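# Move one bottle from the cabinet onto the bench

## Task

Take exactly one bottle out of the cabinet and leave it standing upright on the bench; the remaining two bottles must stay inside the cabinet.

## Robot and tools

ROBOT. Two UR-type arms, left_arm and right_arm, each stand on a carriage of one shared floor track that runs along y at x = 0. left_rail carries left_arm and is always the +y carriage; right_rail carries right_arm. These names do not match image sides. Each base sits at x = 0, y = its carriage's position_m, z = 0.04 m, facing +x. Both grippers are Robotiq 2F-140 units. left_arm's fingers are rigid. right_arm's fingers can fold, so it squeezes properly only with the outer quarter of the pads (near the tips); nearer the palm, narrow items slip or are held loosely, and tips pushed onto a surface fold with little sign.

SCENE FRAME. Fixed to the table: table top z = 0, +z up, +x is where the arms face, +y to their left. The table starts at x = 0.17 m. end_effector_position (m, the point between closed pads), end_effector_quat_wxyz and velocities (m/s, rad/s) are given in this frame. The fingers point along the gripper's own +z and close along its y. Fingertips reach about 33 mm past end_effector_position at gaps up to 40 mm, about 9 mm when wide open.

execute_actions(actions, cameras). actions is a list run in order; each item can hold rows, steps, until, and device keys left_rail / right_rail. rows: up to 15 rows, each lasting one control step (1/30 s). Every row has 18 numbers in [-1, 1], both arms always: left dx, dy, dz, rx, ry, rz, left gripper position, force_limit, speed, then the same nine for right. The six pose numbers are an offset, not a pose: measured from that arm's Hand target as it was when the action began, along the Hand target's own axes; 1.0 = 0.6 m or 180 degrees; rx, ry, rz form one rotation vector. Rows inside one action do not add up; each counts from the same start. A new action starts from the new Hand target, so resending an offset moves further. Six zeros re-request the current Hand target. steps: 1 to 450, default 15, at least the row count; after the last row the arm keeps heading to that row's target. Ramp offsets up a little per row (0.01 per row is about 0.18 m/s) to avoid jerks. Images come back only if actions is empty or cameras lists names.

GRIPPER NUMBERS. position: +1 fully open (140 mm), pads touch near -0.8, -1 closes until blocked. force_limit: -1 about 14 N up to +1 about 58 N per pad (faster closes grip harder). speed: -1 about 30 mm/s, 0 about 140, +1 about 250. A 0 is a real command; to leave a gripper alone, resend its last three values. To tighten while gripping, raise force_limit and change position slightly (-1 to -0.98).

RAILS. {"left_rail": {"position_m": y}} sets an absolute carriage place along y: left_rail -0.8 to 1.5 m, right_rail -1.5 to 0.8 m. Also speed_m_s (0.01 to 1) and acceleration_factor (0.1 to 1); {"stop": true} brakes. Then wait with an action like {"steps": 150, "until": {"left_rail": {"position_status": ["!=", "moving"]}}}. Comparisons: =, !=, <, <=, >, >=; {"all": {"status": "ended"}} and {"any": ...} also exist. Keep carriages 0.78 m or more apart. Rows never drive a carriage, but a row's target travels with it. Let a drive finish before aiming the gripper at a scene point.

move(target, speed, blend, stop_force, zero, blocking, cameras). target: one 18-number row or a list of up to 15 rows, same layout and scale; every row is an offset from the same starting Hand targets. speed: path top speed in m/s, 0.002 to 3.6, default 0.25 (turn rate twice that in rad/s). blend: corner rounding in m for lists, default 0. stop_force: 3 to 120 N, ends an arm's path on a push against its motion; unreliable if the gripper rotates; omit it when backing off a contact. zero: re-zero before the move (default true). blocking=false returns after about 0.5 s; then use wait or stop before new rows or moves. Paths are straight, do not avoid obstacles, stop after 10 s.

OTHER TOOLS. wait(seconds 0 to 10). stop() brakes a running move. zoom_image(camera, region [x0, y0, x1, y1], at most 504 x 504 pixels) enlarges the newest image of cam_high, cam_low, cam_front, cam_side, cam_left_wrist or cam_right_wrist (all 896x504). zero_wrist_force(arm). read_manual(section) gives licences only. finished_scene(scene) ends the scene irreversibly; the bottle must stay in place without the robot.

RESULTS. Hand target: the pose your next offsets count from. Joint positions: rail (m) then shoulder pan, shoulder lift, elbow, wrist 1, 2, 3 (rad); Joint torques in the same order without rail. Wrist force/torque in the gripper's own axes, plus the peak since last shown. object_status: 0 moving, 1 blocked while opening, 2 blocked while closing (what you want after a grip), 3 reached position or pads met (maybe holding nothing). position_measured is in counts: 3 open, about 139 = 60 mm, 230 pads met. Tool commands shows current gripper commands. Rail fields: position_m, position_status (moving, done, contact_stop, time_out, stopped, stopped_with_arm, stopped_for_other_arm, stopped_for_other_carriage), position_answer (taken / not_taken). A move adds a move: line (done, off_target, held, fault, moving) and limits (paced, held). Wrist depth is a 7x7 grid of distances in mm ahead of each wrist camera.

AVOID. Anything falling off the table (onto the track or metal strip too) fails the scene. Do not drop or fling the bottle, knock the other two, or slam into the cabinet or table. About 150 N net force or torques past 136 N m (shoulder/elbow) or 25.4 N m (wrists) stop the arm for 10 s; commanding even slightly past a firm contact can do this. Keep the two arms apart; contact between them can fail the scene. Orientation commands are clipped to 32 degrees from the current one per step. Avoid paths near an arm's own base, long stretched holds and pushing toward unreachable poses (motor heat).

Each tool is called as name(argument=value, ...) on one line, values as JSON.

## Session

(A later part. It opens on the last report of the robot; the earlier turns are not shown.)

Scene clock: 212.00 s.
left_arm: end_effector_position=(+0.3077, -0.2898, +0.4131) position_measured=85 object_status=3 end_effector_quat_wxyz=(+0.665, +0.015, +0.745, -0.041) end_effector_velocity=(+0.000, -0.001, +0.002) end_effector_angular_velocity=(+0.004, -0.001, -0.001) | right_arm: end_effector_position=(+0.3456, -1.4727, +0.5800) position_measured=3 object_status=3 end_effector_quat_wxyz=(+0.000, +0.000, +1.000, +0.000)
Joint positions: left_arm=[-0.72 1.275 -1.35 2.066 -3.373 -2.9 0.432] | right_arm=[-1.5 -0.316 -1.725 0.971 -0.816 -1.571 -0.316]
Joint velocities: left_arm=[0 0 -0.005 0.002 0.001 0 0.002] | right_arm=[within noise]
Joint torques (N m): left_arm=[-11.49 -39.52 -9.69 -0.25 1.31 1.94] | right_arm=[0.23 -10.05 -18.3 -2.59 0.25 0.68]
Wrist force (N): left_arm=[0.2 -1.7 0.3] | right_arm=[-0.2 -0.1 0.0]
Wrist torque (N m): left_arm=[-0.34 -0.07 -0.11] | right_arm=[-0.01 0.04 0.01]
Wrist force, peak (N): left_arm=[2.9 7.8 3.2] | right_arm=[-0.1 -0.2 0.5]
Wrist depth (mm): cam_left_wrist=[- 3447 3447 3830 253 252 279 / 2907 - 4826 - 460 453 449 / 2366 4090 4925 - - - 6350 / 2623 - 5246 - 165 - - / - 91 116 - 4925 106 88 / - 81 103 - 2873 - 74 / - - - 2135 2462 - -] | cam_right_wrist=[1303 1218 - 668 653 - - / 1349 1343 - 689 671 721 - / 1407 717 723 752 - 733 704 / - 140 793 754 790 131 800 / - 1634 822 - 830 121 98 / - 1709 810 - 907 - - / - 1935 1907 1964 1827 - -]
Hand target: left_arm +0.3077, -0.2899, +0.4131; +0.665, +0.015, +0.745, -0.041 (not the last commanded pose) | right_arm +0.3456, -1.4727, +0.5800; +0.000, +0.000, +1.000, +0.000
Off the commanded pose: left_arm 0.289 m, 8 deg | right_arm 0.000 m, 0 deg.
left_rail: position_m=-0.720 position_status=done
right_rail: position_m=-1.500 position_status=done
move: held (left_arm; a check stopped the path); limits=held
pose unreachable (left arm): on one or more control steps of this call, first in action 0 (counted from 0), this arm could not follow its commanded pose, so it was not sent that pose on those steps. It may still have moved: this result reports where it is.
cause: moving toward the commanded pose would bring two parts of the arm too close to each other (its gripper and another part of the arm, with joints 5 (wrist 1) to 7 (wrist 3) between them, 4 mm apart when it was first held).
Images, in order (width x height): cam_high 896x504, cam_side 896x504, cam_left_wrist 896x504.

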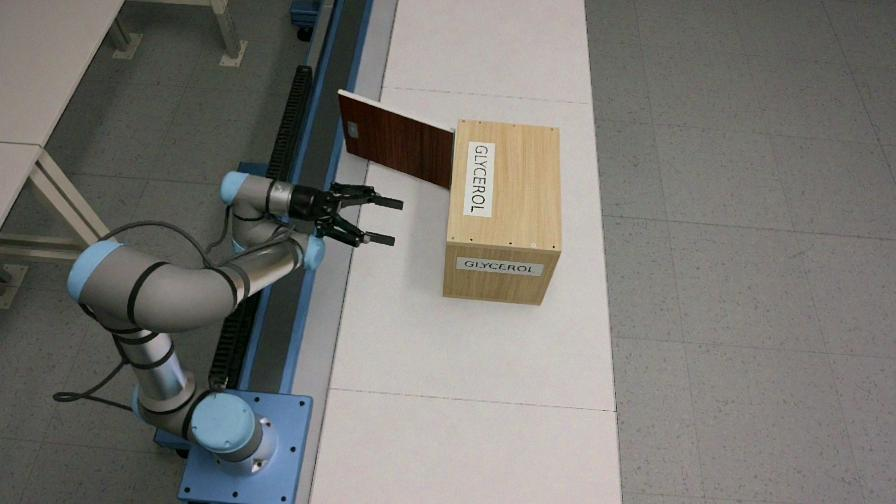

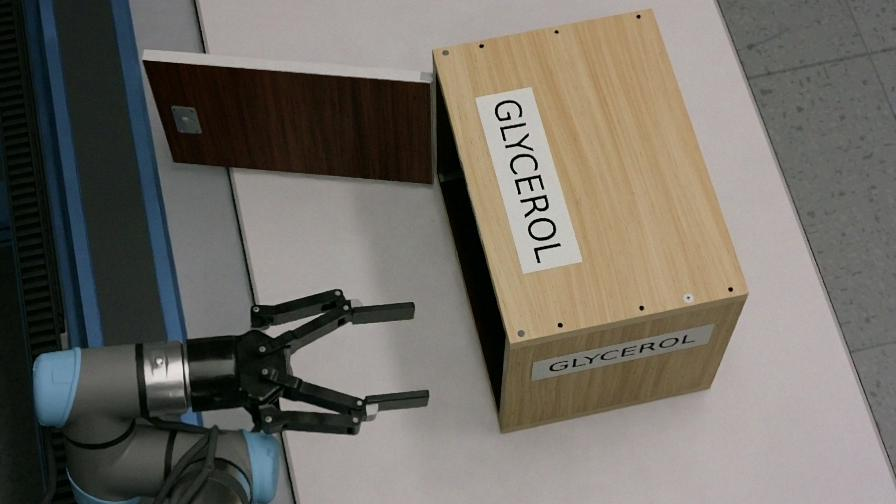

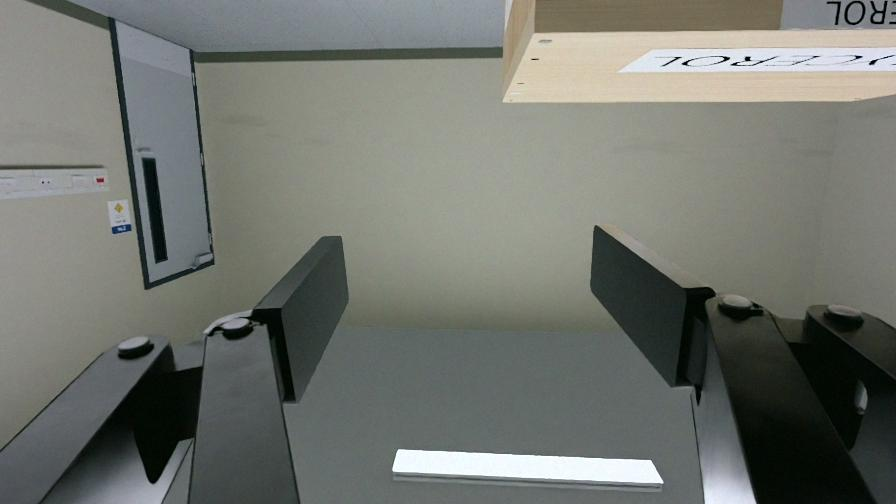

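execute_actions(actions=[{"left_rail":{"position_m":-0.46},"steps":150,"until":{"all":{"status":"ended"}}}])

move(target=[0.433,-0.193,0.118,-0.025,-0.036,0.012,0.35,-1,0,0,0,0,0,0,0,1,1,1], speed=0.25, cameras=["cam_left_wrist","cam_front","cam_side"])

Scene clock: 267.53 s.
left_arm: end_effector_position=(+0.3077, -0.0299, +0.4131) position_measured=85 object_status=3 end_effector_quat_wxyz=(+0.665, +0.015, +0.745, -0.041) | right_arm: end_effector_position=(+0.3456, -1.4727, +0.5800) position_measured=3 object_status=3 end_effector_quat_wxyz=(+0.000, +0.000, +1.000, +0.000)
Joint positions: left_arm=[-0.46 1.275 -1.35 2.067 -3.372 -2.9 0.432] | right_arm=[-1.5 -0.316 -1.725 0.971 -0.816 -1.571 -0.316]
Joint torques (N m): left_arm=[-8.72 -24.29 -20.72 -1.29 0.24 2.1] | right_arm=[-0.61 -9.87 -18.07 -2.42 0.23 0.69]
Wrist force (N): left_arm=[0.1 -1.7 0.4] | right_arm=[-0.1 -0.1 -0.1]
Wrist torque (N m): left_arm=[-0.34 -0.07 -0.11] | right_arm=[-0.02 0.01 0.01]
Wrist force, peak (N): left_arm=[0.2 -3.1 0.5] | right_arm=[-0.3 0.4 -0.2]
Wrist depth (mm): cam_left_wrist=[- 284 261 285 252 252 3447 / - - 459 460 4641 5745 3712 / - - 3447 - - - - / - - 156 - 165 - 5362 / 3602 92 131 - - 106 87 / - 81 105 3352 - - 74 / - - 2413 3306 - - -] | cam_right_wrist=[1438 1462 659 - 661 - 666 / 1363 1400 678 664 670 702 - / 1392 711 723 - - 739 - / - 129 877 783 - 131 788 / - 1585 754 822 - 115 98 / - 1766 1853 2459 - - - / - 1853 1935 1907 1893 - -]
Hand target: left_arm +0.3077, -0.0299, +0.4131; +0.665, +0.015, +0.745, -0.041 (not the last commanded pose) | right_arm +0.3456, -1.4727, +0.5800; +0.000, +0.000, +1.000, +0.000
Tool commands: left_gripper/position=+0.35 left_gripper/force_limit=-1.0 left_gripper/speed=+0.0 right_gripper/position=+1.0 right_gripper/force_limit=+1.0 right_gripper/speed=+1.0
Off the commanded pose: left_arm 0.289 m, 8 deg | right_arm 0.000 m, 0 deg.
left_rail: position_m=-0.460 position_status=done
right_rail: position_m=-1.500 position_status=done

Scene clock: 269.20 s.
left_arm: end_effector_position=(+0.3276, -0.1163, +0.2420) position_measured=85 object_status=3 end_effector_quat_wxyz=(+0.669, +0.012, +0.743, -0.027) | right_arm: end_effector_position=(+0.3456, -1.4727, +0.5800) position_measured=3 object_status=3 end_effector_quat_wxyz=(+0.000, +0.000, +1.000, +0.000)
Joint positions: left_arm=[-0.46 1.142 -1.007 2.368 -4.225 -2.756 0.235] | right_arm=[-1.5 -0.316 -1.725 0.971 -0.816 -1.571 -0.316]
Joint torques (N m): left_arm=[12.24 -40.76 -16.52 0.11 -2.76 2.2] | right_arm=[-0.75 -10.36 -18.09 -2.38 0.27 0.72]
Wrist force (N): left_arm=[0.0 -1.4 0.6] | right_arm=[-0.2 0.2 -0.3]
Wrist torque (N m): left_arm=[-0.30 0.01 -0.11] | right_arm=[0.05 0.03 0.00]
Wrist force, peak (N): left_arm=[9.1 -2.9 1.5] | right_arm=[-0.4 0.3 -0.2]
Wrist depth (mm): cam_left_wrist=[733 245 329 487 482 387 290 / 2839 250 371 507 502 448 291 / 3306 246 368 521 521 447 291 / 2873 - 292 400 339 363 291 / - 94 132 270 270 111 90 / - 81 114 3447 5745 - 75 / - - 2873 2681 - - -] | cam_right_wrist=[1322 1296 - - - - 675 / 1349 1370 639 - - 702 687 / 1370 1407 - 715 737 735 - / - 140 745 776 783 130 - / - 1676 785 822 835 115 98 / - 1802 1731 835 883 - - / - 1866 1907 1949 1964 - -]
Hand target: left_arm +0.3276, -0.1163, +0.2420; +0.669, +0.012, +0.743, -0.027 (not the last commanded pose) | right_arm +0.3456, -1.4727, +0.5800; +0.000, +0.000, +1.000, +0.000
Off the commanded pose: left_arm 0.100 m, 7 deg | right_arm 0.000 m, 0 deg.
left_rail: position_m=-0.460 position_status=done
right_rail: position_m=-1.500 position_status=done
led back after a hold (left arm): the arm was led back toward your command in small steps, so it may still be short of it.
move: held (left_arm; a check stopped the path); limits=held
pose unreachable (left arm): on one or more control steps of this call, first in action 0 (counted from 0), this arm could not follow its commanded pose, so it was not sent that pose on those steps. It may still have moved: this result reports where it is.
cause: moving toward the commanded pose would bring two parts of the arm too close to each other (its gripper and another part of the arm, with joints 5 (wrist 1) to 7 (wrist 3) between them, 11 mm apart when it was first held).
Images, in order (width x height): cam_front 896x504, cam_side 896x504, cam_left_wrist 896x504.

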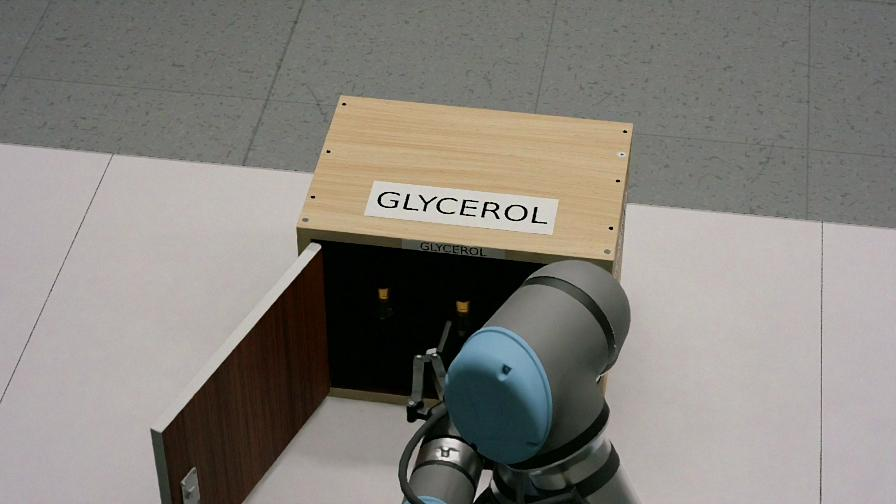

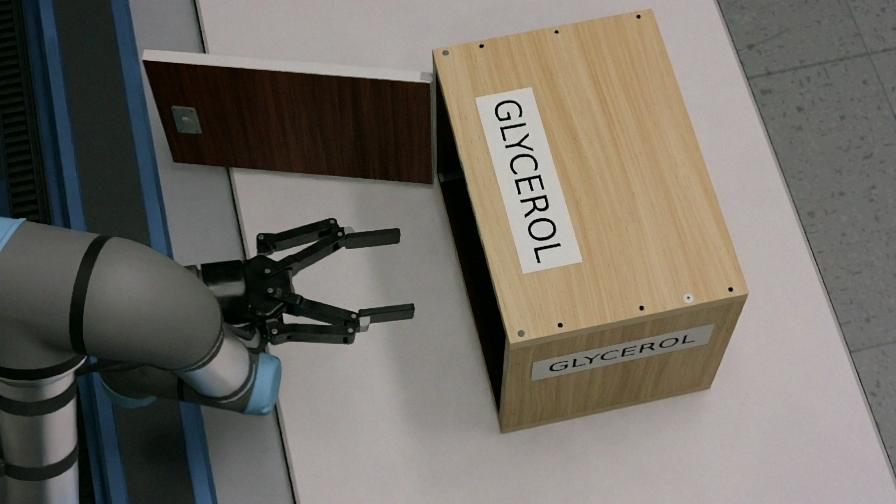

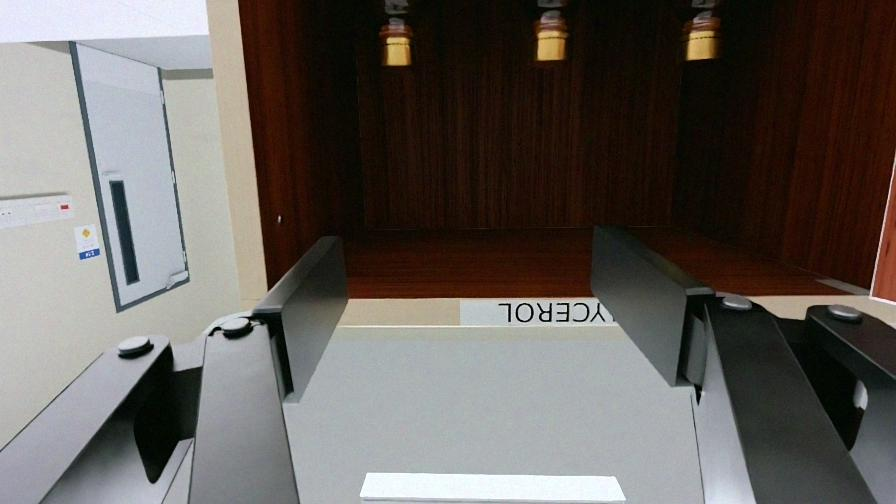

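move(target=[0.05,-0.067,-0.02,-0.018,0.189,0.007,0.35,-1,0,0,0,0,0,0,0,1,1,1], speed=0.3, cameras=["cam_left_wrist","cam_side"])

Scene clock: 344.20 s.
left_arm: end_effector_position=(+0.3103, -0.1563, +0.2143) position_measured=85 object_status=3 end_effector_quat_wxyz=(+0.423, +0.009, +0.906, +0.006) | right_arm: end_effector_position=(+0.3456, -1.4727, +0.5800) position_measured=3 object_status=3 end_effector_quat_wxyz=(+0.000, +0.000, +1.000, +0.000)
Joint positions: left_arm=[-0.46 0.895 -1.781 2.519 -2.952 -2.21 0.695] | right_arm=[-1.5 -0.316 -1.725 0.971 -0.816 -1.571 -0.316]
Joint torques (N m): left_arm=[-11.53 -18.56 -32.43 -1.75 1.4 2.23] | right_arm=[-0.41 -10.16 -17.7 -2.37 0.24 0.58]
Wrist force (N): left_arm=[0.0 -1.6 0.2] | right_arm=[0.0 -0.2 0.0]
Wrist torque (N m): left_arm=[-0.33 -0.07 -0.06] | right_arm=[-0.03 0.00 0.00]
Wrist force, peak (N): left_arm=[-0.8 -2.3 -0.2] | right_arm=[-0.5 0.0 0.1]
Wrist depth (mm): cam_left_wrist=[284 290 - - 302 - 298 / - - 347 355 360 371 307 / 477 - 393 432 424 427 327 / - 676 367 575 382 434 330 / - 95 133 551 539 111 90 / - 81 261 520 520 - 75 / - - 249 332 284 - -] | cam_right_wrist=[1363 1284 628 - - 664 676 / 1356 1303 692 - 682 702 - / 1385 1495 721 - 743 731 760 / - 129 727 785 781 131 - / - 866 - - 827 115 98 / - 1880 - - - - - / - 1907 1893 1949 1964 - -]
Hand target: left_arm +0.3104, -0.1563, +0.2143; +0.423, +0.009, +0.906, +0.006 | right_arm +0.3456, -1.4727, +0.5800; +0.000, +0.000, +1.000, +0.000
Off the commanded pose: left_arm 0.000 m, 0 deg | right_arm 0.000 m, 0 deg.
left_rail: position_m=-0.460 position_status=done
right_rail: position_m=-1.500 position_status=done
move: done
Images, in order (width x height): cam_side 896x504, cam_left_wrist 896x504.

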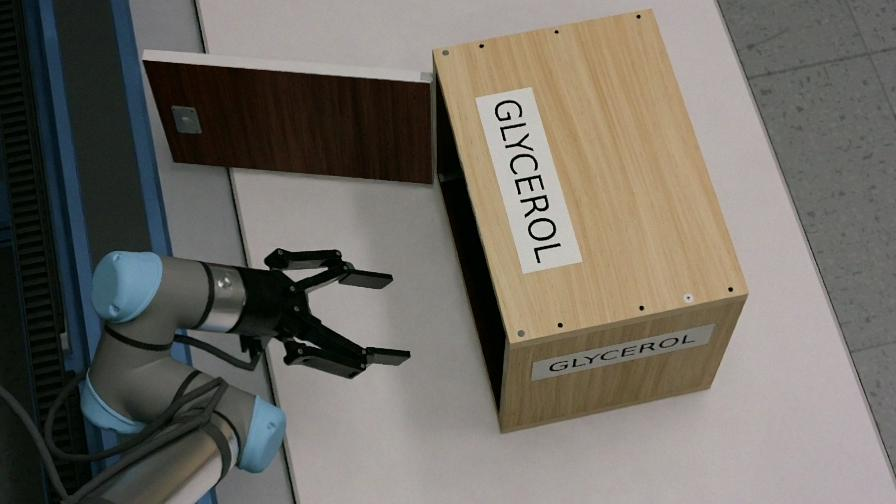

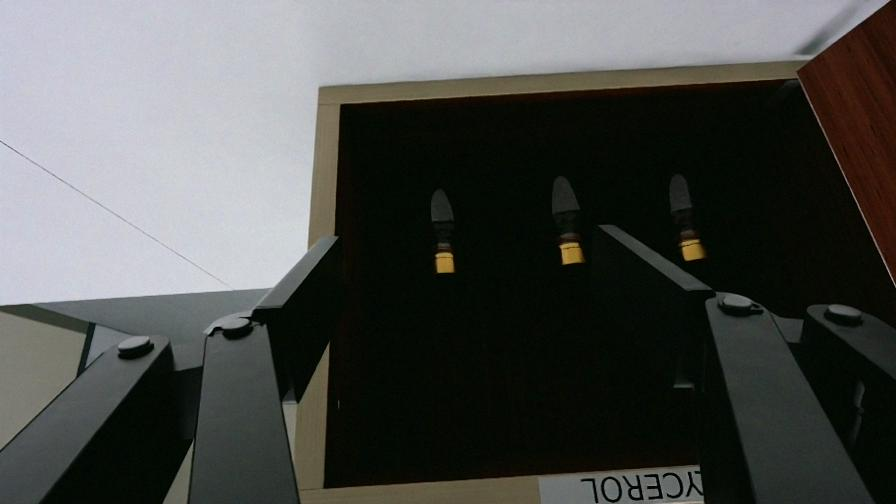

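zoom_image(camera="cam_left_wrist", region=[330, 60, 730, 300])

Scaled by 1.260 from the camera's 896x504 image, which has a finer 1280x720 frame.

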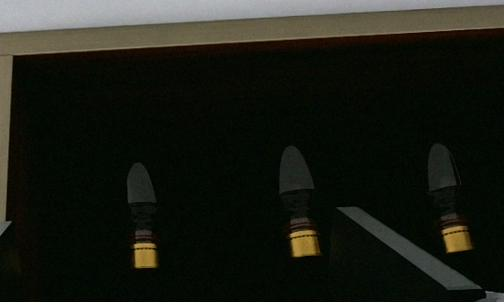

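execute_actions(actions=[{"left_rail":{"position_m":-0.35},"steps":150,"until":{"all":{"status":"ended"}}}], cameras=["cam_left_wrist"])

zoom_image(camera="cam_left_wrist", region=[250, 60, 650, 300])

Scene clock: 372.97 s.
left_arm: end_effector_position=(+0.3104, -0.0463, +0.2143) position_measured=85 object_status=3 end_effector_quat_wxyz=(+0.423, +0.009, +0.906, +0.006) | right_arm: end_effector_position=(+0.3456, -1.4727, +0.5800) position_measured=3 object_status=3 end_effector_quat_wxyz=(+0.000, +0.000, +1.000, +0.000)
Joint positions: left_arm=[-0.35 0.895 -1.781 2.519 -2.952 -2.21 0.696] | right_arm=[-1.5 -0.316 -1.725 0.971 -0.816 -1.571 -0.316]
Joint torques (N m): left_arm=[-8.92 -12.5 -28.26 -2.39 0.71 2.18] | right_arm=[-0.34 -10.2 -18.04 -2.32 0.37 0.62]
Wrist force (N): left_arm=[0.1 -1.6 0.2] | right_arm=[0.0 -0.1 -0.1]
Wrist torque (N m): left_arm=[-0.33 -0.10 -0.06] | right_arm=[-0.03 -0.01 0.01]
Wrist force, peak (N): left_arm=[-0.2 -2.7 0.4] | right_arm=[-0.1 -0.5 0.0]
Wrist depth (mm): cam_left_wrist=[- 301 - - - 274 215 / - 345 347 356 360 323 214 / 440 351 436 432 419 282 211 / - 341 457 579 402 266 209 / - 278 133 553 545 111 89 / - 81 516 519 517 - 75 / - - 411 354 268 - -] | cam_right_wrist=[1284 1322 673 - - 675 - / 1363 1356 - 692 698 - - / 1566 1385 - 709 737 - - / - 140 774 - 763 131 774 / - 1634 868 - - 115 98 / - 1743 1815 1504 - - - / - 1921 1907 1949 - - -]
Hand target: left_arm +0.3104, -0.0463, +0.2143; +0.423, +0.009, +0.906, +0.006 | right_arm +0.3456, -1.4727, +0.5800; +0.000, +0.000, +1.000, +0.000
Tool commands: left_gripper/position=+0.35 left_gripper/force_limit=-1.0 left_gripper/speed=+0.0 right_gripper/position=+1.0 right_gripper/force_limit=+1.0 right_gripper/speed=+1.0
Off the commanded pose: left_arm 0.000 m, 0 deg | right_arm 0.000 m, 0 deg.
left_rail: position_m=-0.350 position_status=done
right_rail: position_m=-1.500 position_status=done
Images, in order (width x height): cam_left_wrist 896x504.

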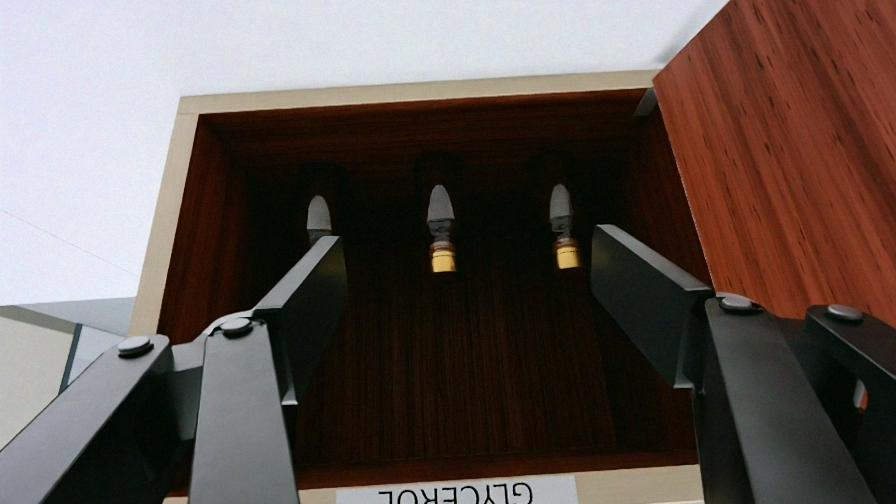

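Scaled by 1.260 from the camera's 896x504 image, which has a finer 1280x720 frame.

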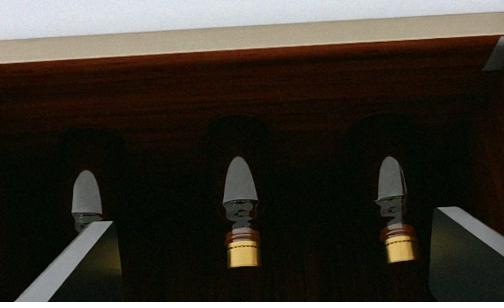

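move(target=[-0.02,-0.015,0.25,0,0,0,0.2,-1,0,0,0,0,0,0,0,1,1,1], speed=0.15, cameras=["cam_left_wrist"])

zoom_image(camera="cam_left_wrist", region=[250, 60, 650, 360])

Scene clock: 400.97 s.
left_arm: end_effector_position=(+0.4329, -0.0551, +0.1270) position_measured=104 object_status=3 end_effector_quat_wxyz=(+0.423, +0.009, +0.906, +0.006) | right_arm: end_effector_position=(+0.3456, -1.4727, +0.5800) position_measured=3 object_status=3 end_effector_quat_wxyz=(+0.000, +0.000, +1.000, +0.000)
Joint positions: left_arm=[-0.35 0.599 -1.338 2.496 -3.509 -2.015 0.434] | right_arm=[-1.5 -0.316 -1.725 0.971 -0.816 -1.571 -0.316]
Joint torques (N m): left_arm=[-11.52 -17.24 -24.7 -5.07 1.62 -1.68] | right_arm=[-0.3 -10.45 -17.68 -2.25 0.3 0.61]
Wrist force (N): left_arm=[-0.2 -1.2 0.4] | right_arm=[-0.2 0.0 0.1]
Wrist torque (N m): left_arm=[-0.24 -0.08 0.01] | right_arm=[-0.01 0.02 0.00]
Wrist force, peak (N): left_arm=[0.4 -1.5 2.0] | right_arm=[-0.5 0.1 0.2]
Wrist depth (mm): cam_left_wrist=[197 196 198 197 198 201 197 / 202 214 218 224 231 237 209 / 216 258 265 256 270 274 211 / 213 269 240 236 253 280 214 / 211 264 114 417 415 103 196 / - 80 398 403 402 70 72 / - - 382 381 381 - -] | cam_right_wrist=[1290 1296 - 656 655 678 702 / 1343 1512 676 670 694 676 704 / 1392 1462 727 - 752 - - / - 129 793 - - 130 - / - 1634 - - - 115 98 / - 1766 1624 - 892 - - / - 1840 1907 1978 1964 - -]
Hand target: left_arm +0.4329, -0.0551, +0.1270; +0.423, +0.009, +0.906, +0.006 | right_arm +0.3456, -1.4727, +0.5800; +0.000, +0.000, +1.000, +0.000
Off the commanded pose: left_arm 0.000 m, 0 deg | right_arm 0.000 m, 0 deg.
left_rail: position_m=-0.350 position_status=done
right_rail: position_m=-1.500 position_status=done
move: done
Images, in order (width x height): cam_left_wrist 896x504.

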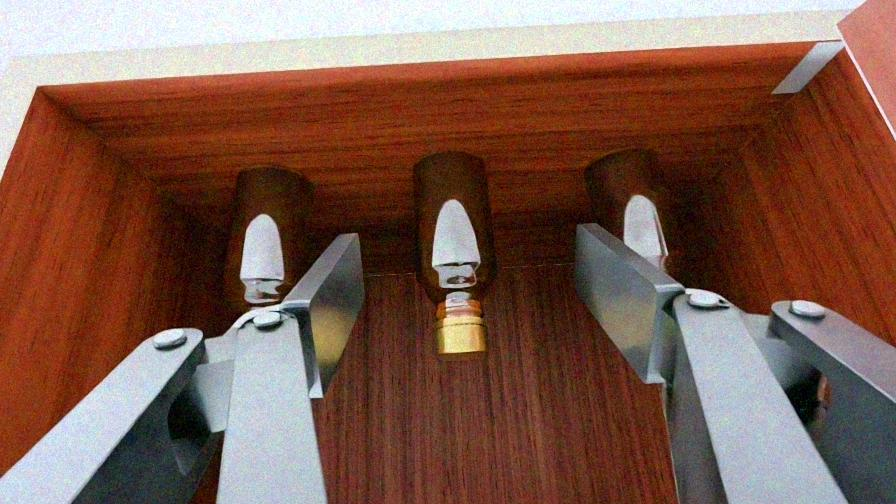

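Scaled by 1.260 from the camera's 896x504 image, which has a finer 1280x720 frame.

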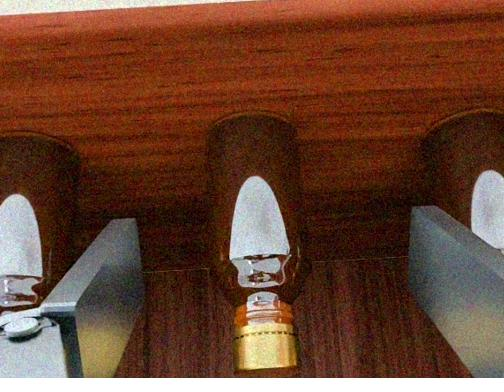

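move(target=[-0.034,-0.004,0.183,0,0,0,0.2,-1,-1,0,0,0,0,0,0,1,1,1], speed=0.1, stop_force=12)

execute_actions(actions=[{"rows":[[0,0,0,0,0,0,-1,-1,-1,0,0,0,0,0,0,1,1,1]],"steps":110}], cameras=["cam_left_wrist"])

Scene clock: 422.63 s.
left_arm: end_effector_position=(+0.5302, -0.0577, +0.0721) position_measured=104 object_status=3 end_effector_quat_wxyz=(+0.423, +0.009, +0.906, +0.006) | right_arm: end_effector_position=(+0.3456, -1.4727, +0.5800) position_measured=3 object_status=3 end_effector_quat_wxyz=(+0.000, +0.000, +1.000, +0.000)
Joint positions: left_arm=[-0.35 0.456 -1.062 2.335 -3.664 -1.912 0.326] | right_arm=[-1.5 -0.316 -1.725 0.971 -0.816 -1.571 -0.316]
Joint torques (N m): left_arm=[-10.74 -26.45 -23.36 -5.12 1.99 -1.54] | right_arm=[-1.21 -9.95 -17.32 -2.29 0.41 0.65]
Wrist force (N): left_arm=[-0.1 -1.3 0.7] | right_arm=[-0.3 -0.1 0.2]
Wrist torque (N m): left_arm=[-0.32 -0.08 0.01] | right_arm=[-0.02 0.05 0.01]
Wrist force, peak (N): left_arm=[-0.5 -1.6 1.6] | right_arm=[-0.4 -0.3 0.1]
Wrist depth (mm): cam_left_wrist=[114 112 114 117 119 122 124 / 134 136 139 139 147 150 149 / 149 150 179 135 189 160 182 / 132 144 212 127 168 151 135 / 124 131 112 120 129 103 125 / - 80 303 120 305 71 72 / - - 294 113 291 - -] | cam_right_wrist=[1303 655 658 666 - - - / 1349 1303 - 685 - - 702 / 1462 1422 707 - - 741 758 / - 129 756 - - 131 - / - 1604 - - - 115 98 / - 1802 - - - - - / - 1866 1949 1907 1935 - -]
Hand target: left_arm +0.5302, -0.0577, +0.0721; +0.423, +0.009, +0.906, +0.006 | right_arm +0.3456, -1.4727, +0.5800; +0.000, +0.000, +1.000, +0.000
Off the commanded pose: left_arm 0.000 m, 0 deg | right_arm 0.000 m, 0 deg.
left_rail: position_m=-0.350 position_status=done
right_rail: position_m=-1.500 position_status=done
move: done

Scene clock: 426.50 s.
left_arm: end_effector_position=(+0.5302, -0.0577, +0.0721) position_measured=161 object_status=2 end_effector_quat_wxyz=(+0.423, +0.009, +0.906, +0.006) | right_arm: end_effector_position=(+0.3456, -1.4727, +0.5800) position_measured=3 object_status=3 end_effector_quat_wxyz=(+0.000, +0.000, +1.000, +0.000)
Joint positions: left_arm=[-0.35 0.456 -1.062 2.335 -3.664 -1.912 0.326] | right_arm=[-1.5 -0.316 -1.725 0.971 -0.816 -1.571 -0.316]
Joint torques (N m): left_arm=[10.96 -28.74 -21.16 -1.4 2.01 0.78] | right_arm=[-1.01 -10.66 -17.38 -2.11 0.32 0.67]
Wrist force (N): left_arm=[-2.5 -5.2 -3.0] | right_arm=[-0.1 0.0 0.1]
Wrist torque (N m): left_arm=[-0.04 0.04 -0.21] | right_arm=[0.00 0.03 0.01]
Wrist force, peak (N): left_arm=[-2.7 -5.8 -3.5] | right_arm=[-0.4 0.5 0.1]
Wrist depth (mm): cam_left_wrist=[114 112 115 117 119 122 124 / 134 136 139 139 147 150 148 / 149 150 179 135 189 160 145 / 131 144 231 127 233 151 135 / 123 131 95 119 110 94 127 / 122 73 75 120 - 71 69 / - 65 - 113 - - -] | cam_right_wrist=[1290 643 - - 656 - 658 / 1363 - 658 - - - - / 1363 1430 - 725 - - - / - 129 765 767 - 131 825 / - 1557 843 - - 115 98 / - 1754 - - - - - / - 1853 1907 1840 1880 - -]
Hand target: left_arm +0.5302, -0.0577, +0.0721; +0.423, +0.009, +0.906, +0.006 | right_arm +0.3456, -1.4727, +0.5800; +0.000, +0.000, +1.000, +0.000
Off the commanded pose: left_arm 0.000 m, 0 deg | right_arm 0.000 m, 0 deg.
left_rail: position_m=-0.350 position_status=done
right_rail: position_m=-1.500 position_status=done
Images, in order (width x height): cam_left_wrist 896x504.

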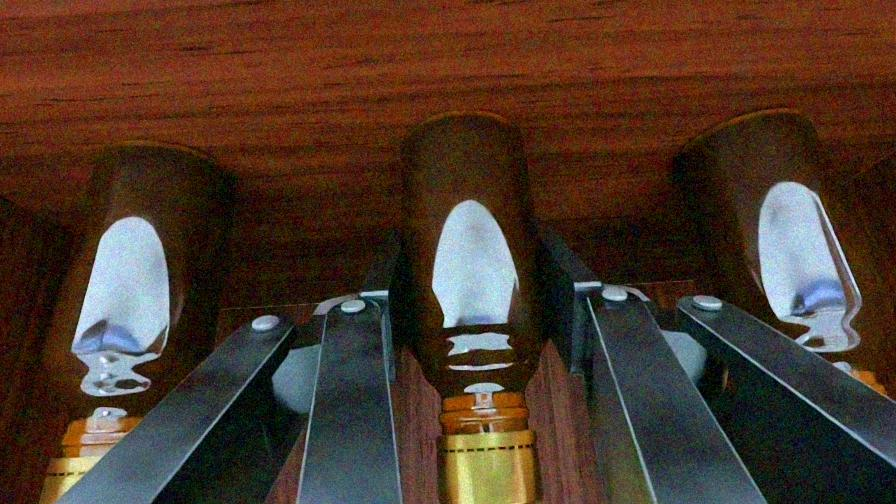

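move(target=[[-0.038,0,-0.032,0,0,0,-1,-1,-1,0,0,0,0,0,0,1,1,1],[0.165,0,-0.274,0,0,0,-1,-1,-1,0,0,0,0,0,0,1,1,1]], speed=[0.05,0.1], blend=0.008, cameras=["cam_left_wrist","cam_side","cam_front"])

Scene clock: 437.57 s.
left_arm: end_effector_position=(+0.3406, -0.0560, +0.1018) position_measured=161 object_status=2 end_effector_quat_wxyz=(+0.423, +0.009, +0.906, +0.006) | right_arm: end_effector_position=(+0.3456, -1.4727, +0.5800) position_measured=3 object_status=3 end_effector_quat_wxyz=(+0.000, +0.000, +1.000, +0.000)
Joint positions: left_arm=[-0.35 0.792 -1.333 2.636 -3.573 -2.145 0.597] | right_arm=[-1.5 -0.316 -1.725 0.971 -0.816 -1.571 -0.316]
Joint torques (N m): left_arm=[11.58 -31.01 -1.12 -2.46 -3.71 2.21] | right_arm=[-0.82 -10.73 -17.28 -2.07 0.52 0.67]
Wrist force (N): left_arm=[2.0 -1.3 1.6] | right_arm=[-0.2 0.0 0.1]
Wrist torque (N m): left_arm=[-0.23 -0.09 -0.12] | right_arm=[0.01 0.04 0.01]
Wrist force, peak (N): left_arm=[-3.0 -5.7 -3.7] | right_arm=[-0.6 -0.2 -0.1]
Wrist depth (mm): cam_left_wrist=[- - - 181 - - 185 / 199 209 209 196 - - 213 / 251 259 274 135 276 275 218 / - 283 302 127 305 314 209 / - 263 95 119 110 94 206 / - 73 75 120 - 74 69 / - 65 - 112 - - -] | cam_right_wrist=[1265 1235 647 - - 692 - / 1356 1557 668 - - - - / 1438 731 - - - 756 - / - 140 - - - 131 - / - 1614 - 817 838 122 98 / - 1766 877 1907 883 - - / - 1907 1815 1964 1978 - -]
Hand target: left_arm +0.3406, -0.0560, +0.1018; +0.423, +0.009, +0.906, +0.006 | right_arm +0.3456, -1.4727, +0.5800; +0.000, +0.000, +1.000, +0.000
Off the commanded pose: left_arm 0.000 m, 0 deg | right_arm 0.000 m, 0 deg.
left_rail: position_m=-0.350 position_status=done
right_rail: position_m=-1.500 position_status=done
move: done
Images, in order (width x height): cam_front 896x504, cam_side 896x504, cam_left_wrist 896x504.

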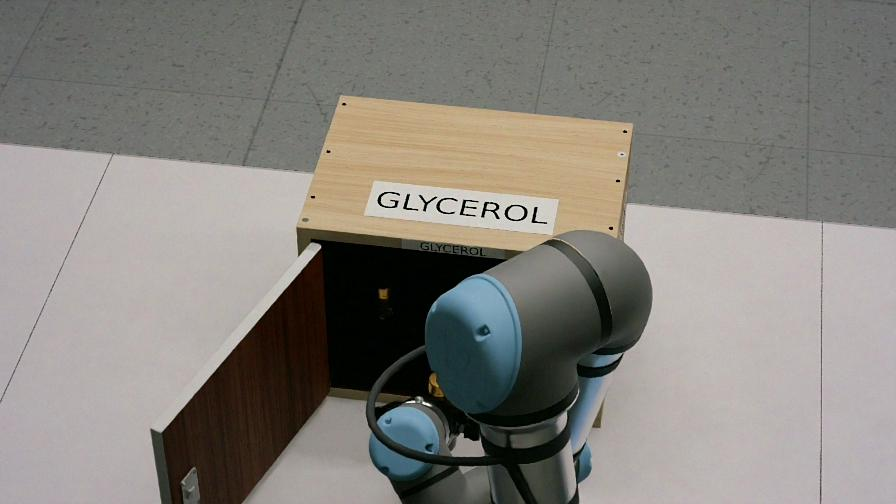

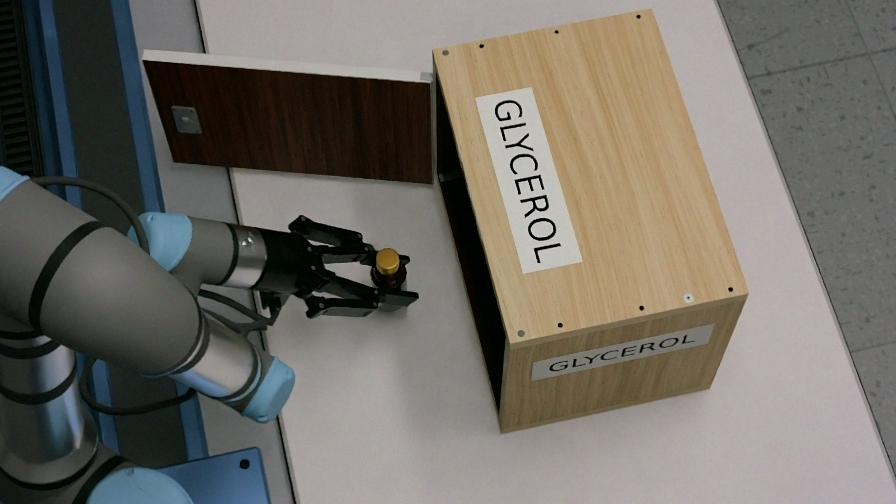

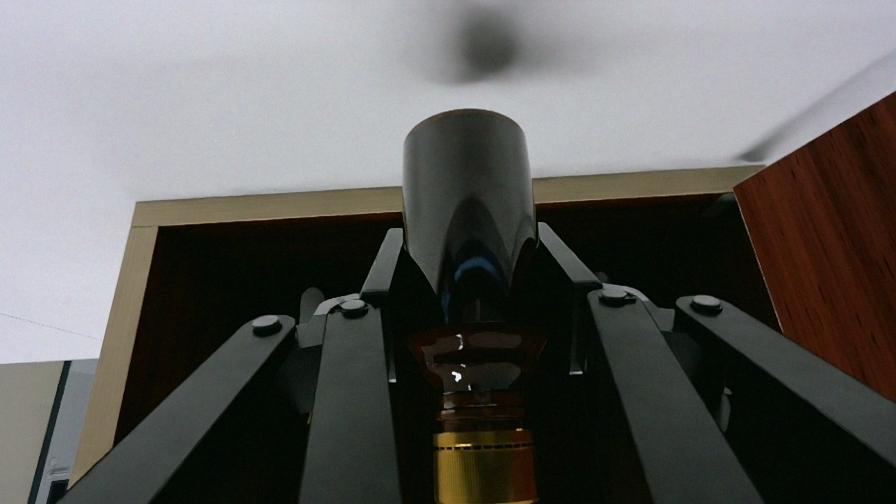

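move(target=[0.04,0,0.0336,0,0,0,-1,-1,-1,0,0,0,0,0,0,1,1,1], speed=0.06, stop_force=6)

move(target=[0.05,0,0.042,0,0,0,-1,-1,-1,0,0,0,0,0,0,1,1,1], speed=0.012, stop_force=4, cameras=["cam_left_wrist","cam_side"])

Scene clock: 444.73 s.
left_arm: end_effector_position=(+0.3406, -0.0554, +0.0705) position_measured=161 object_status=2 end_effector_quat_wxyz=(+0.423, +0.009, +0.906, +0.006) | right_arm: end_effector_position=(+0.3456, -1.4727, +0.5800) position_measured=3 object_status=3 end_effector_quat_wxyz=(+0.000, +0.000, +1.000, +0.000)
Joint positions: left_arm=[-0.35 0.793 -1.182 2.642 -3.729 -2.146 0.598] | right_arm=[-1.5 -0.316 -1.725 0.971 -0.816 -1.571 -0.316]
Joint torques (N m): left_arm=[6.52 -18.08 2 -5.91 -3.55 -1.5] | right_arm=[-0.83 -10.45 -16.7 -1.95 0.5 0.7]
Wrist force (N): left_arm=[2.0 -1.4 1.6] | right_arm=[-0.3 -0.2 0.3]
Wrist torque (N m): left_arm=[-0.29 -0.13 -0.06] | right_arm=[-0.03 0.03 0.00]
Wrist force, peak (N): left_arm=[2.2 -1.3 2.0] | right_arm=[-0.3 0.1 0.4]
Wrist depth (mm): cam_left_wrist=[- 137 - - - - - / - 161 158 - 172 - 183 / - 197 - 135 210 - 211 / - 260 263 127 262 275 209 / 335 263 95 119 111 94 206 / 2979 73 75 120 - 74 69 / - 65 - 112 - - -] | cam_right_wrist=[1290 1265 - 624 - - - / 1343 1277 682 691 - - - / 1400 715 723 - - - 750 / - 130 739 758 788 130 778 / - 1634 846 827 - 121 98 / - 1893 889 883 907 914 - / - 1893 1921 1993 1949 - -]
Hand target: left_arm +0.3406, -0.0554, +0.0705; +0.423, +0.009, +0.906, +0.006 | right_arm +0.3456, -1.4727, +0.5800; +0.000, +0.000, +1.000, +0.000
Off the commanded pose: left_arm 0.000 m, 0 deg | right_arm 0.000 m, 0 deg.
left_rail: position_m=-0.350 position_status=done
right_rail: position_m=-1.500 position_status=done
move: done

Scene clock: 447.03 s.
left_arm: end_effector_position=(+0.3407, -0.0551, +0.0547) position_measured=161 object_status=2 end_effector_quat_wxyz=(+0.423, +0.009, +0.906, +0.006) | right_arm: end_effector_position=(+0.3456, -1.4727, +0.5800) position_measured=3 object_status=3 end_effector_quat_wxyz=(+0.000, +0.000, +1.000, +0.000)
Joint positions: left_arm=[-0.35 0.794 -1.105 2.64 -3.804 -2.147 0.599] | right_arm=[-1.5 -0.316 -1.725 0.971 -0.816 -1.571 -0.316]
Joint torques (N m): left_arm=[1.09 -35.28 4.02 -2.54 0.99 0.31] | right_arm=[-1.35 -10.31 -16.94 -2.04 0.5 0.68]
Wrist force (N): left_arm=[1.6 -1.3 1.5] | right_arm=[0.0 0.1 0.1]
Wrist torque (N m): left_arm=[-0.27 -0.02 -0.09] | right_arm=[0.03 -0.01 0.01]
Wrist force, peak (N): left_arm=[-4.2 -0.8 -3.2] | right_arm=[-0.5 -0.2 0.1]
Wrist depth (mm): cam_left_wrist=[- - - - - - - / - - 148 141 150 - - / - - - 135 - - 218 / - 265 255 127 142 258 209 / 253 252 96 119 110 94 206 / - 73 75 120 - 74 69 / - 65 - 112 - - -] | cam_right_wrist=[1296 1106 655 - - 673 - / 1370 1349 673 675 - 704 - / 1438 733 723 729 713 741 785 / - 129 765 769 - 131 - / - 1634 822 846 - 115 98 / - 1709 1778 895 901 - - / - 1815 1964 1907 1949 - -]
Hand target: left_arm +0.3407, -0.0551, +0.0547; +0.423, +0.009, +0.906, +0.006 (not the last commanded pose) | right_arm +0.3456, -1.4727, +0.5800; +0.000, +0.000, +1.000, +0.000
Off the commanded pose: left_arm 0.023 m, 0 deg | right_arm 0.000 m, 0 deg.
left_rail: position_m=-0.350 position_status=done
right_rail: position_m=-1.500 position_status=done
move: contact (left_arm)
Images, in order (width x height): cam_side 896x504, cam_left_wrist 896x504.

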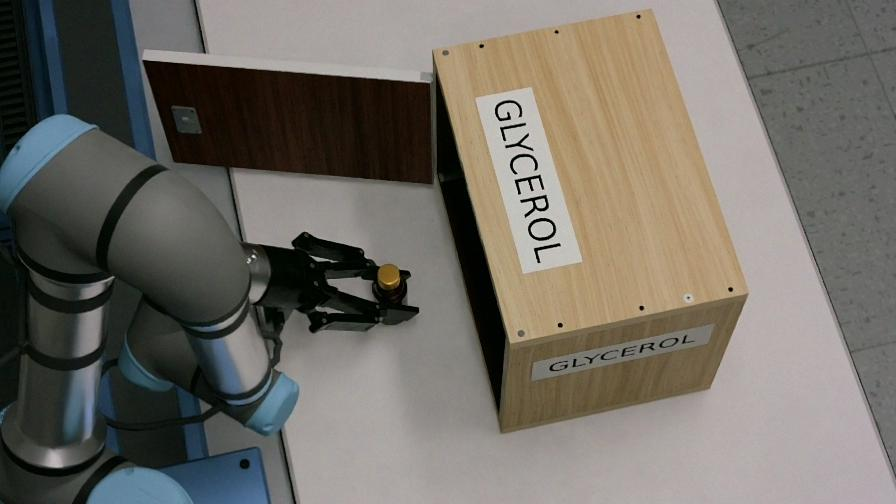

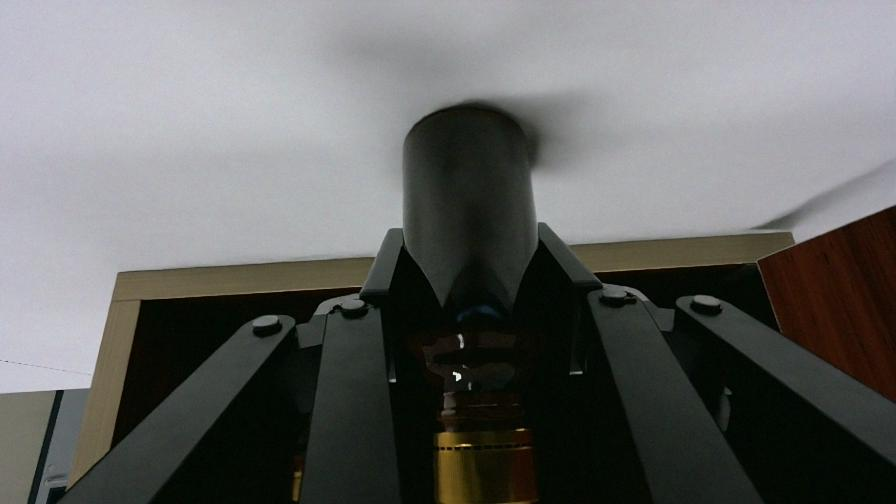

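execute_actions(actions=[{"rows":[[0,0,0,0,0,0,0.2,-1,-1,0,0,0,0,0,0,1,1,1]],"steps":60}])

move(target=[[-0.05,0,-0.042,0,0,0,0.2,-1,-1,0,0,0,0,0,0,1,1,1],[-0.23,0,-0.193,0,0,0,0.2,-1,-1,0,0,0,0,0,0,1,1,1]], speed=[0.05,0.15], blend=0.01, cameras=["cam_left_wrist","cam_side","cam_front","cam_high"])

Scene clock: 460.87 s.
left_arm: end_effector_position=(+0.3407, -0.0552, +0.0547) position_measured=104 object_status=3 end_effector_quat_wxyz=(+0.423, +0.009, +0.906, +0.006) | right_arm: end_effector_position=(+0.3456, -1.4727, +0.5800) position_measured=3 object_status=3 end_effector_quat_wxyz=(+0.000, +0.000, +1.000, +0.000)
Joint positions: left_arm=[-0.35 0.794 -1.105 2.64 -3.804 -2.147 0.599] | right_arm=[-1.5 -0.316 -1.725 0.971 -0.816 -1.571 -0.316]
Joint torques (N m): left_arm=[-11.57 -23.72 4.46 -2.58 0.88 0.22] | right_arm=[-1.08 -10.31 -16.78 -1.99 0.44 0.74]
Wrist force (N): left_arm=[-0.3 -1.6 -0.1] | right_arm=[0.0 0.2 -0.2]
Wrist torque (N m): left_arm=[-0.34 -0.05 -0.09] | right_arm=[0.05 -0.01 0.01]
Wrist force, peak (N): left_arm=[1.9 -1.7 1.6] | right_arm=[-0.4 0.2 -0.5]
Wrist depth (mm): cam_left_wrist=[- 108 - 121 - 130 - / 140 138 142 141 151 - - / - - - 135 - - 216 / 245 257 158 127 147 258 207 / - 253 113 120 129 103 187 / - 80 293 120 483 70 72 / - - 460 113 459 - -] | cam_right_wrist=[1271 1241 655 - 671 633 687 / 1378 1329 - 682 - 692 - / 1400 1378 - - - 778 - / - 129 - - - 131 - / - 1676 810 - - 115 98 / - 1766 1853 - - - - / - 1840 1893 1935 1978 - -]
Hand target: left_arm +0.3407, -0.0552, +0.0547; +0.423, +0.009, +0.906, +0.006 | right_arm +0.3456, -1.4727, +0.5800; +0.000, +0.000, +1.000, +0.000
Off the commanded pose: left_arm 0.000 m, 0 deg | right_arm 0.000 m, 0 deg.
left_rail: position_m=-0.350 position_status=done
right_rail: position_m=-1.500 position_status=done

Scene clock: 463.17 s.
left_arm: end_effector_position=(+0.3405, -0.0584, +0.2348) position_measured=104 object_status=3 end_effector_quat_wxyz=(+0.423, +0.009, +0.906, +0.006) | right_arm: end_effector_position=(+0.3456, -1.4727, +0.5800) position_measured=3 object_status=3 end_effector_quat_wxyz=(+0.000, +0.000, +1.000, +0.000)
Joint positions: left_arm=[-0.35 0.786 -1.821 2.493 -2.945 -2.142 0.592] | right_arm=[-1.5 -0.316 -1.725 0.971 -0.816 -1.571 -0.316]
Joint torques (N m): left_arm=[-11.9 -17.58 -32.98 -1.98 1.52 2.12] | right_arm=[-1.58 -10.53 -16.72 -1.87 0.52 0.69]
Wrist force (N): left_arm=[-0.3 -1.5 0.0] | right_arm=[-0.2 0.1 0.0]
Wrist torque (N m): left_arm=[-0.31 -0.03 -0.10] | right_arm=[0.01 0.02 0.01]
Wrist force, peak (N): left_arm=[-1.0 -1.9 -1.0] | right_arm=[-0.5 0.2 -0.1]
Wrist depth (mm): cam_left_wrist=[313 323 326 326 330 288 217 / - 334 373 381 387 317 216 / - 328 433 492 449 342 213 / - 301 420 559 453 308 211 / 3261 259 114 525 506 103 190 / - 80 483 491 490 70 72 / - - 219 219 217 - -] | cam_right_wrist=[1224 1207 633 - - - 630 / 1370 1446 698 717 - - - / 1430 1430 - 729 748 725 767 / - 129 - 781 760 131 788 / - 1698 785 805 - 115 98 / - 1731 1720 - - - - / - 2009 1949 1993 1907 - -]
Hand target: left_arm +0.3405, -0.0584, +0.2348; +0.423, +0.009, +0.906, +0.006 | right_arm +0.3456, -1.4727, +0.5800; +0.000, +0.000, +1.000, +0.000
Off the commanded pose: left_arm 0.000 m, 0 deg | right_arm 0.000 m, 0 deg.
left_rail: position_m=-0.350 position_status=done
right_rail: position_m=-1.500 position_status=done
move: done
Images, in order (width x height): cam_high 896x504, cam_front 896x504, cam_side 896x504, cam_left_wrist 896x504.

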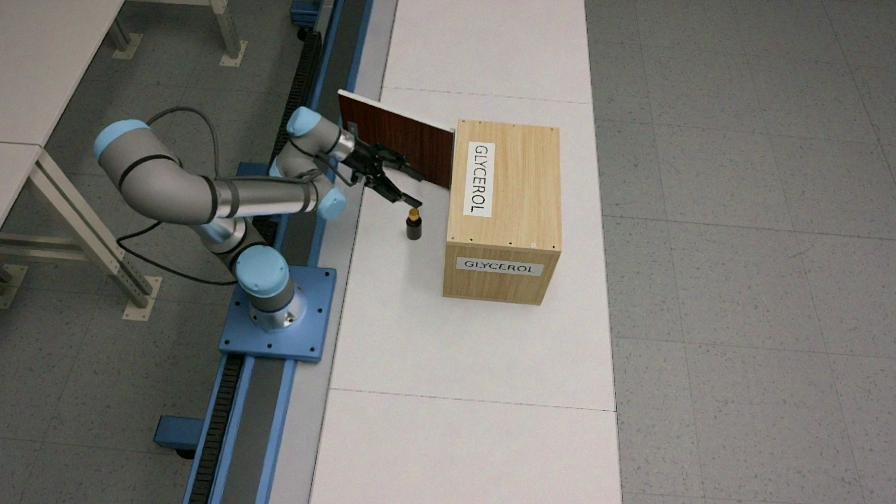

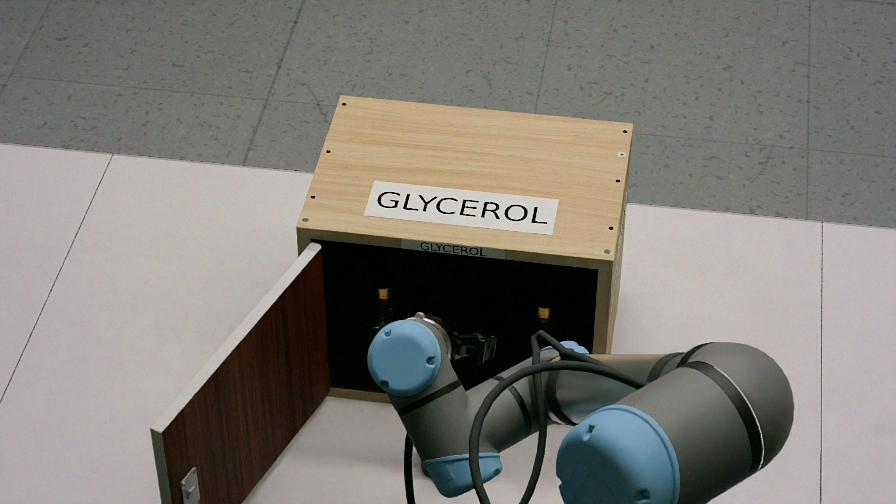

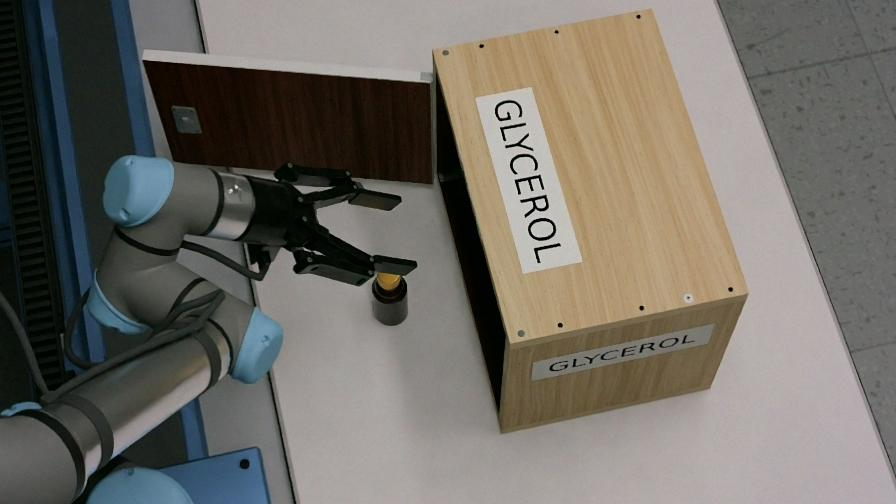

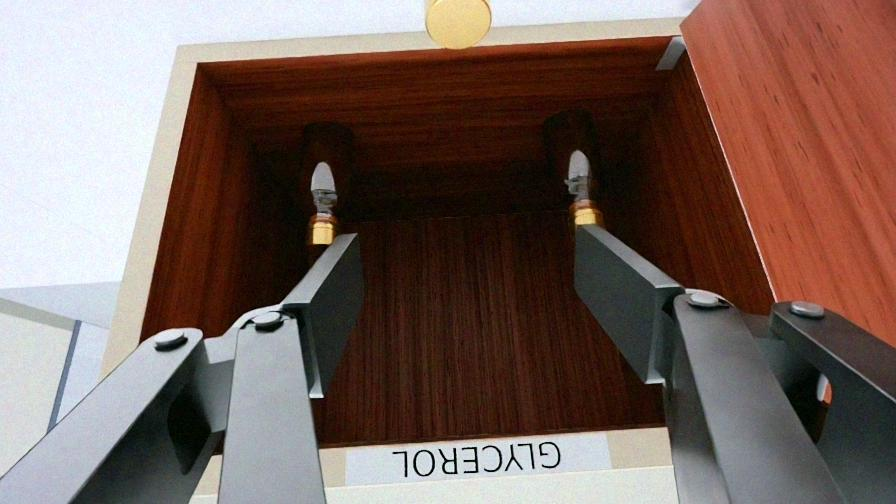

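finished_scene(scene=1)

The scene is finished: the task was done.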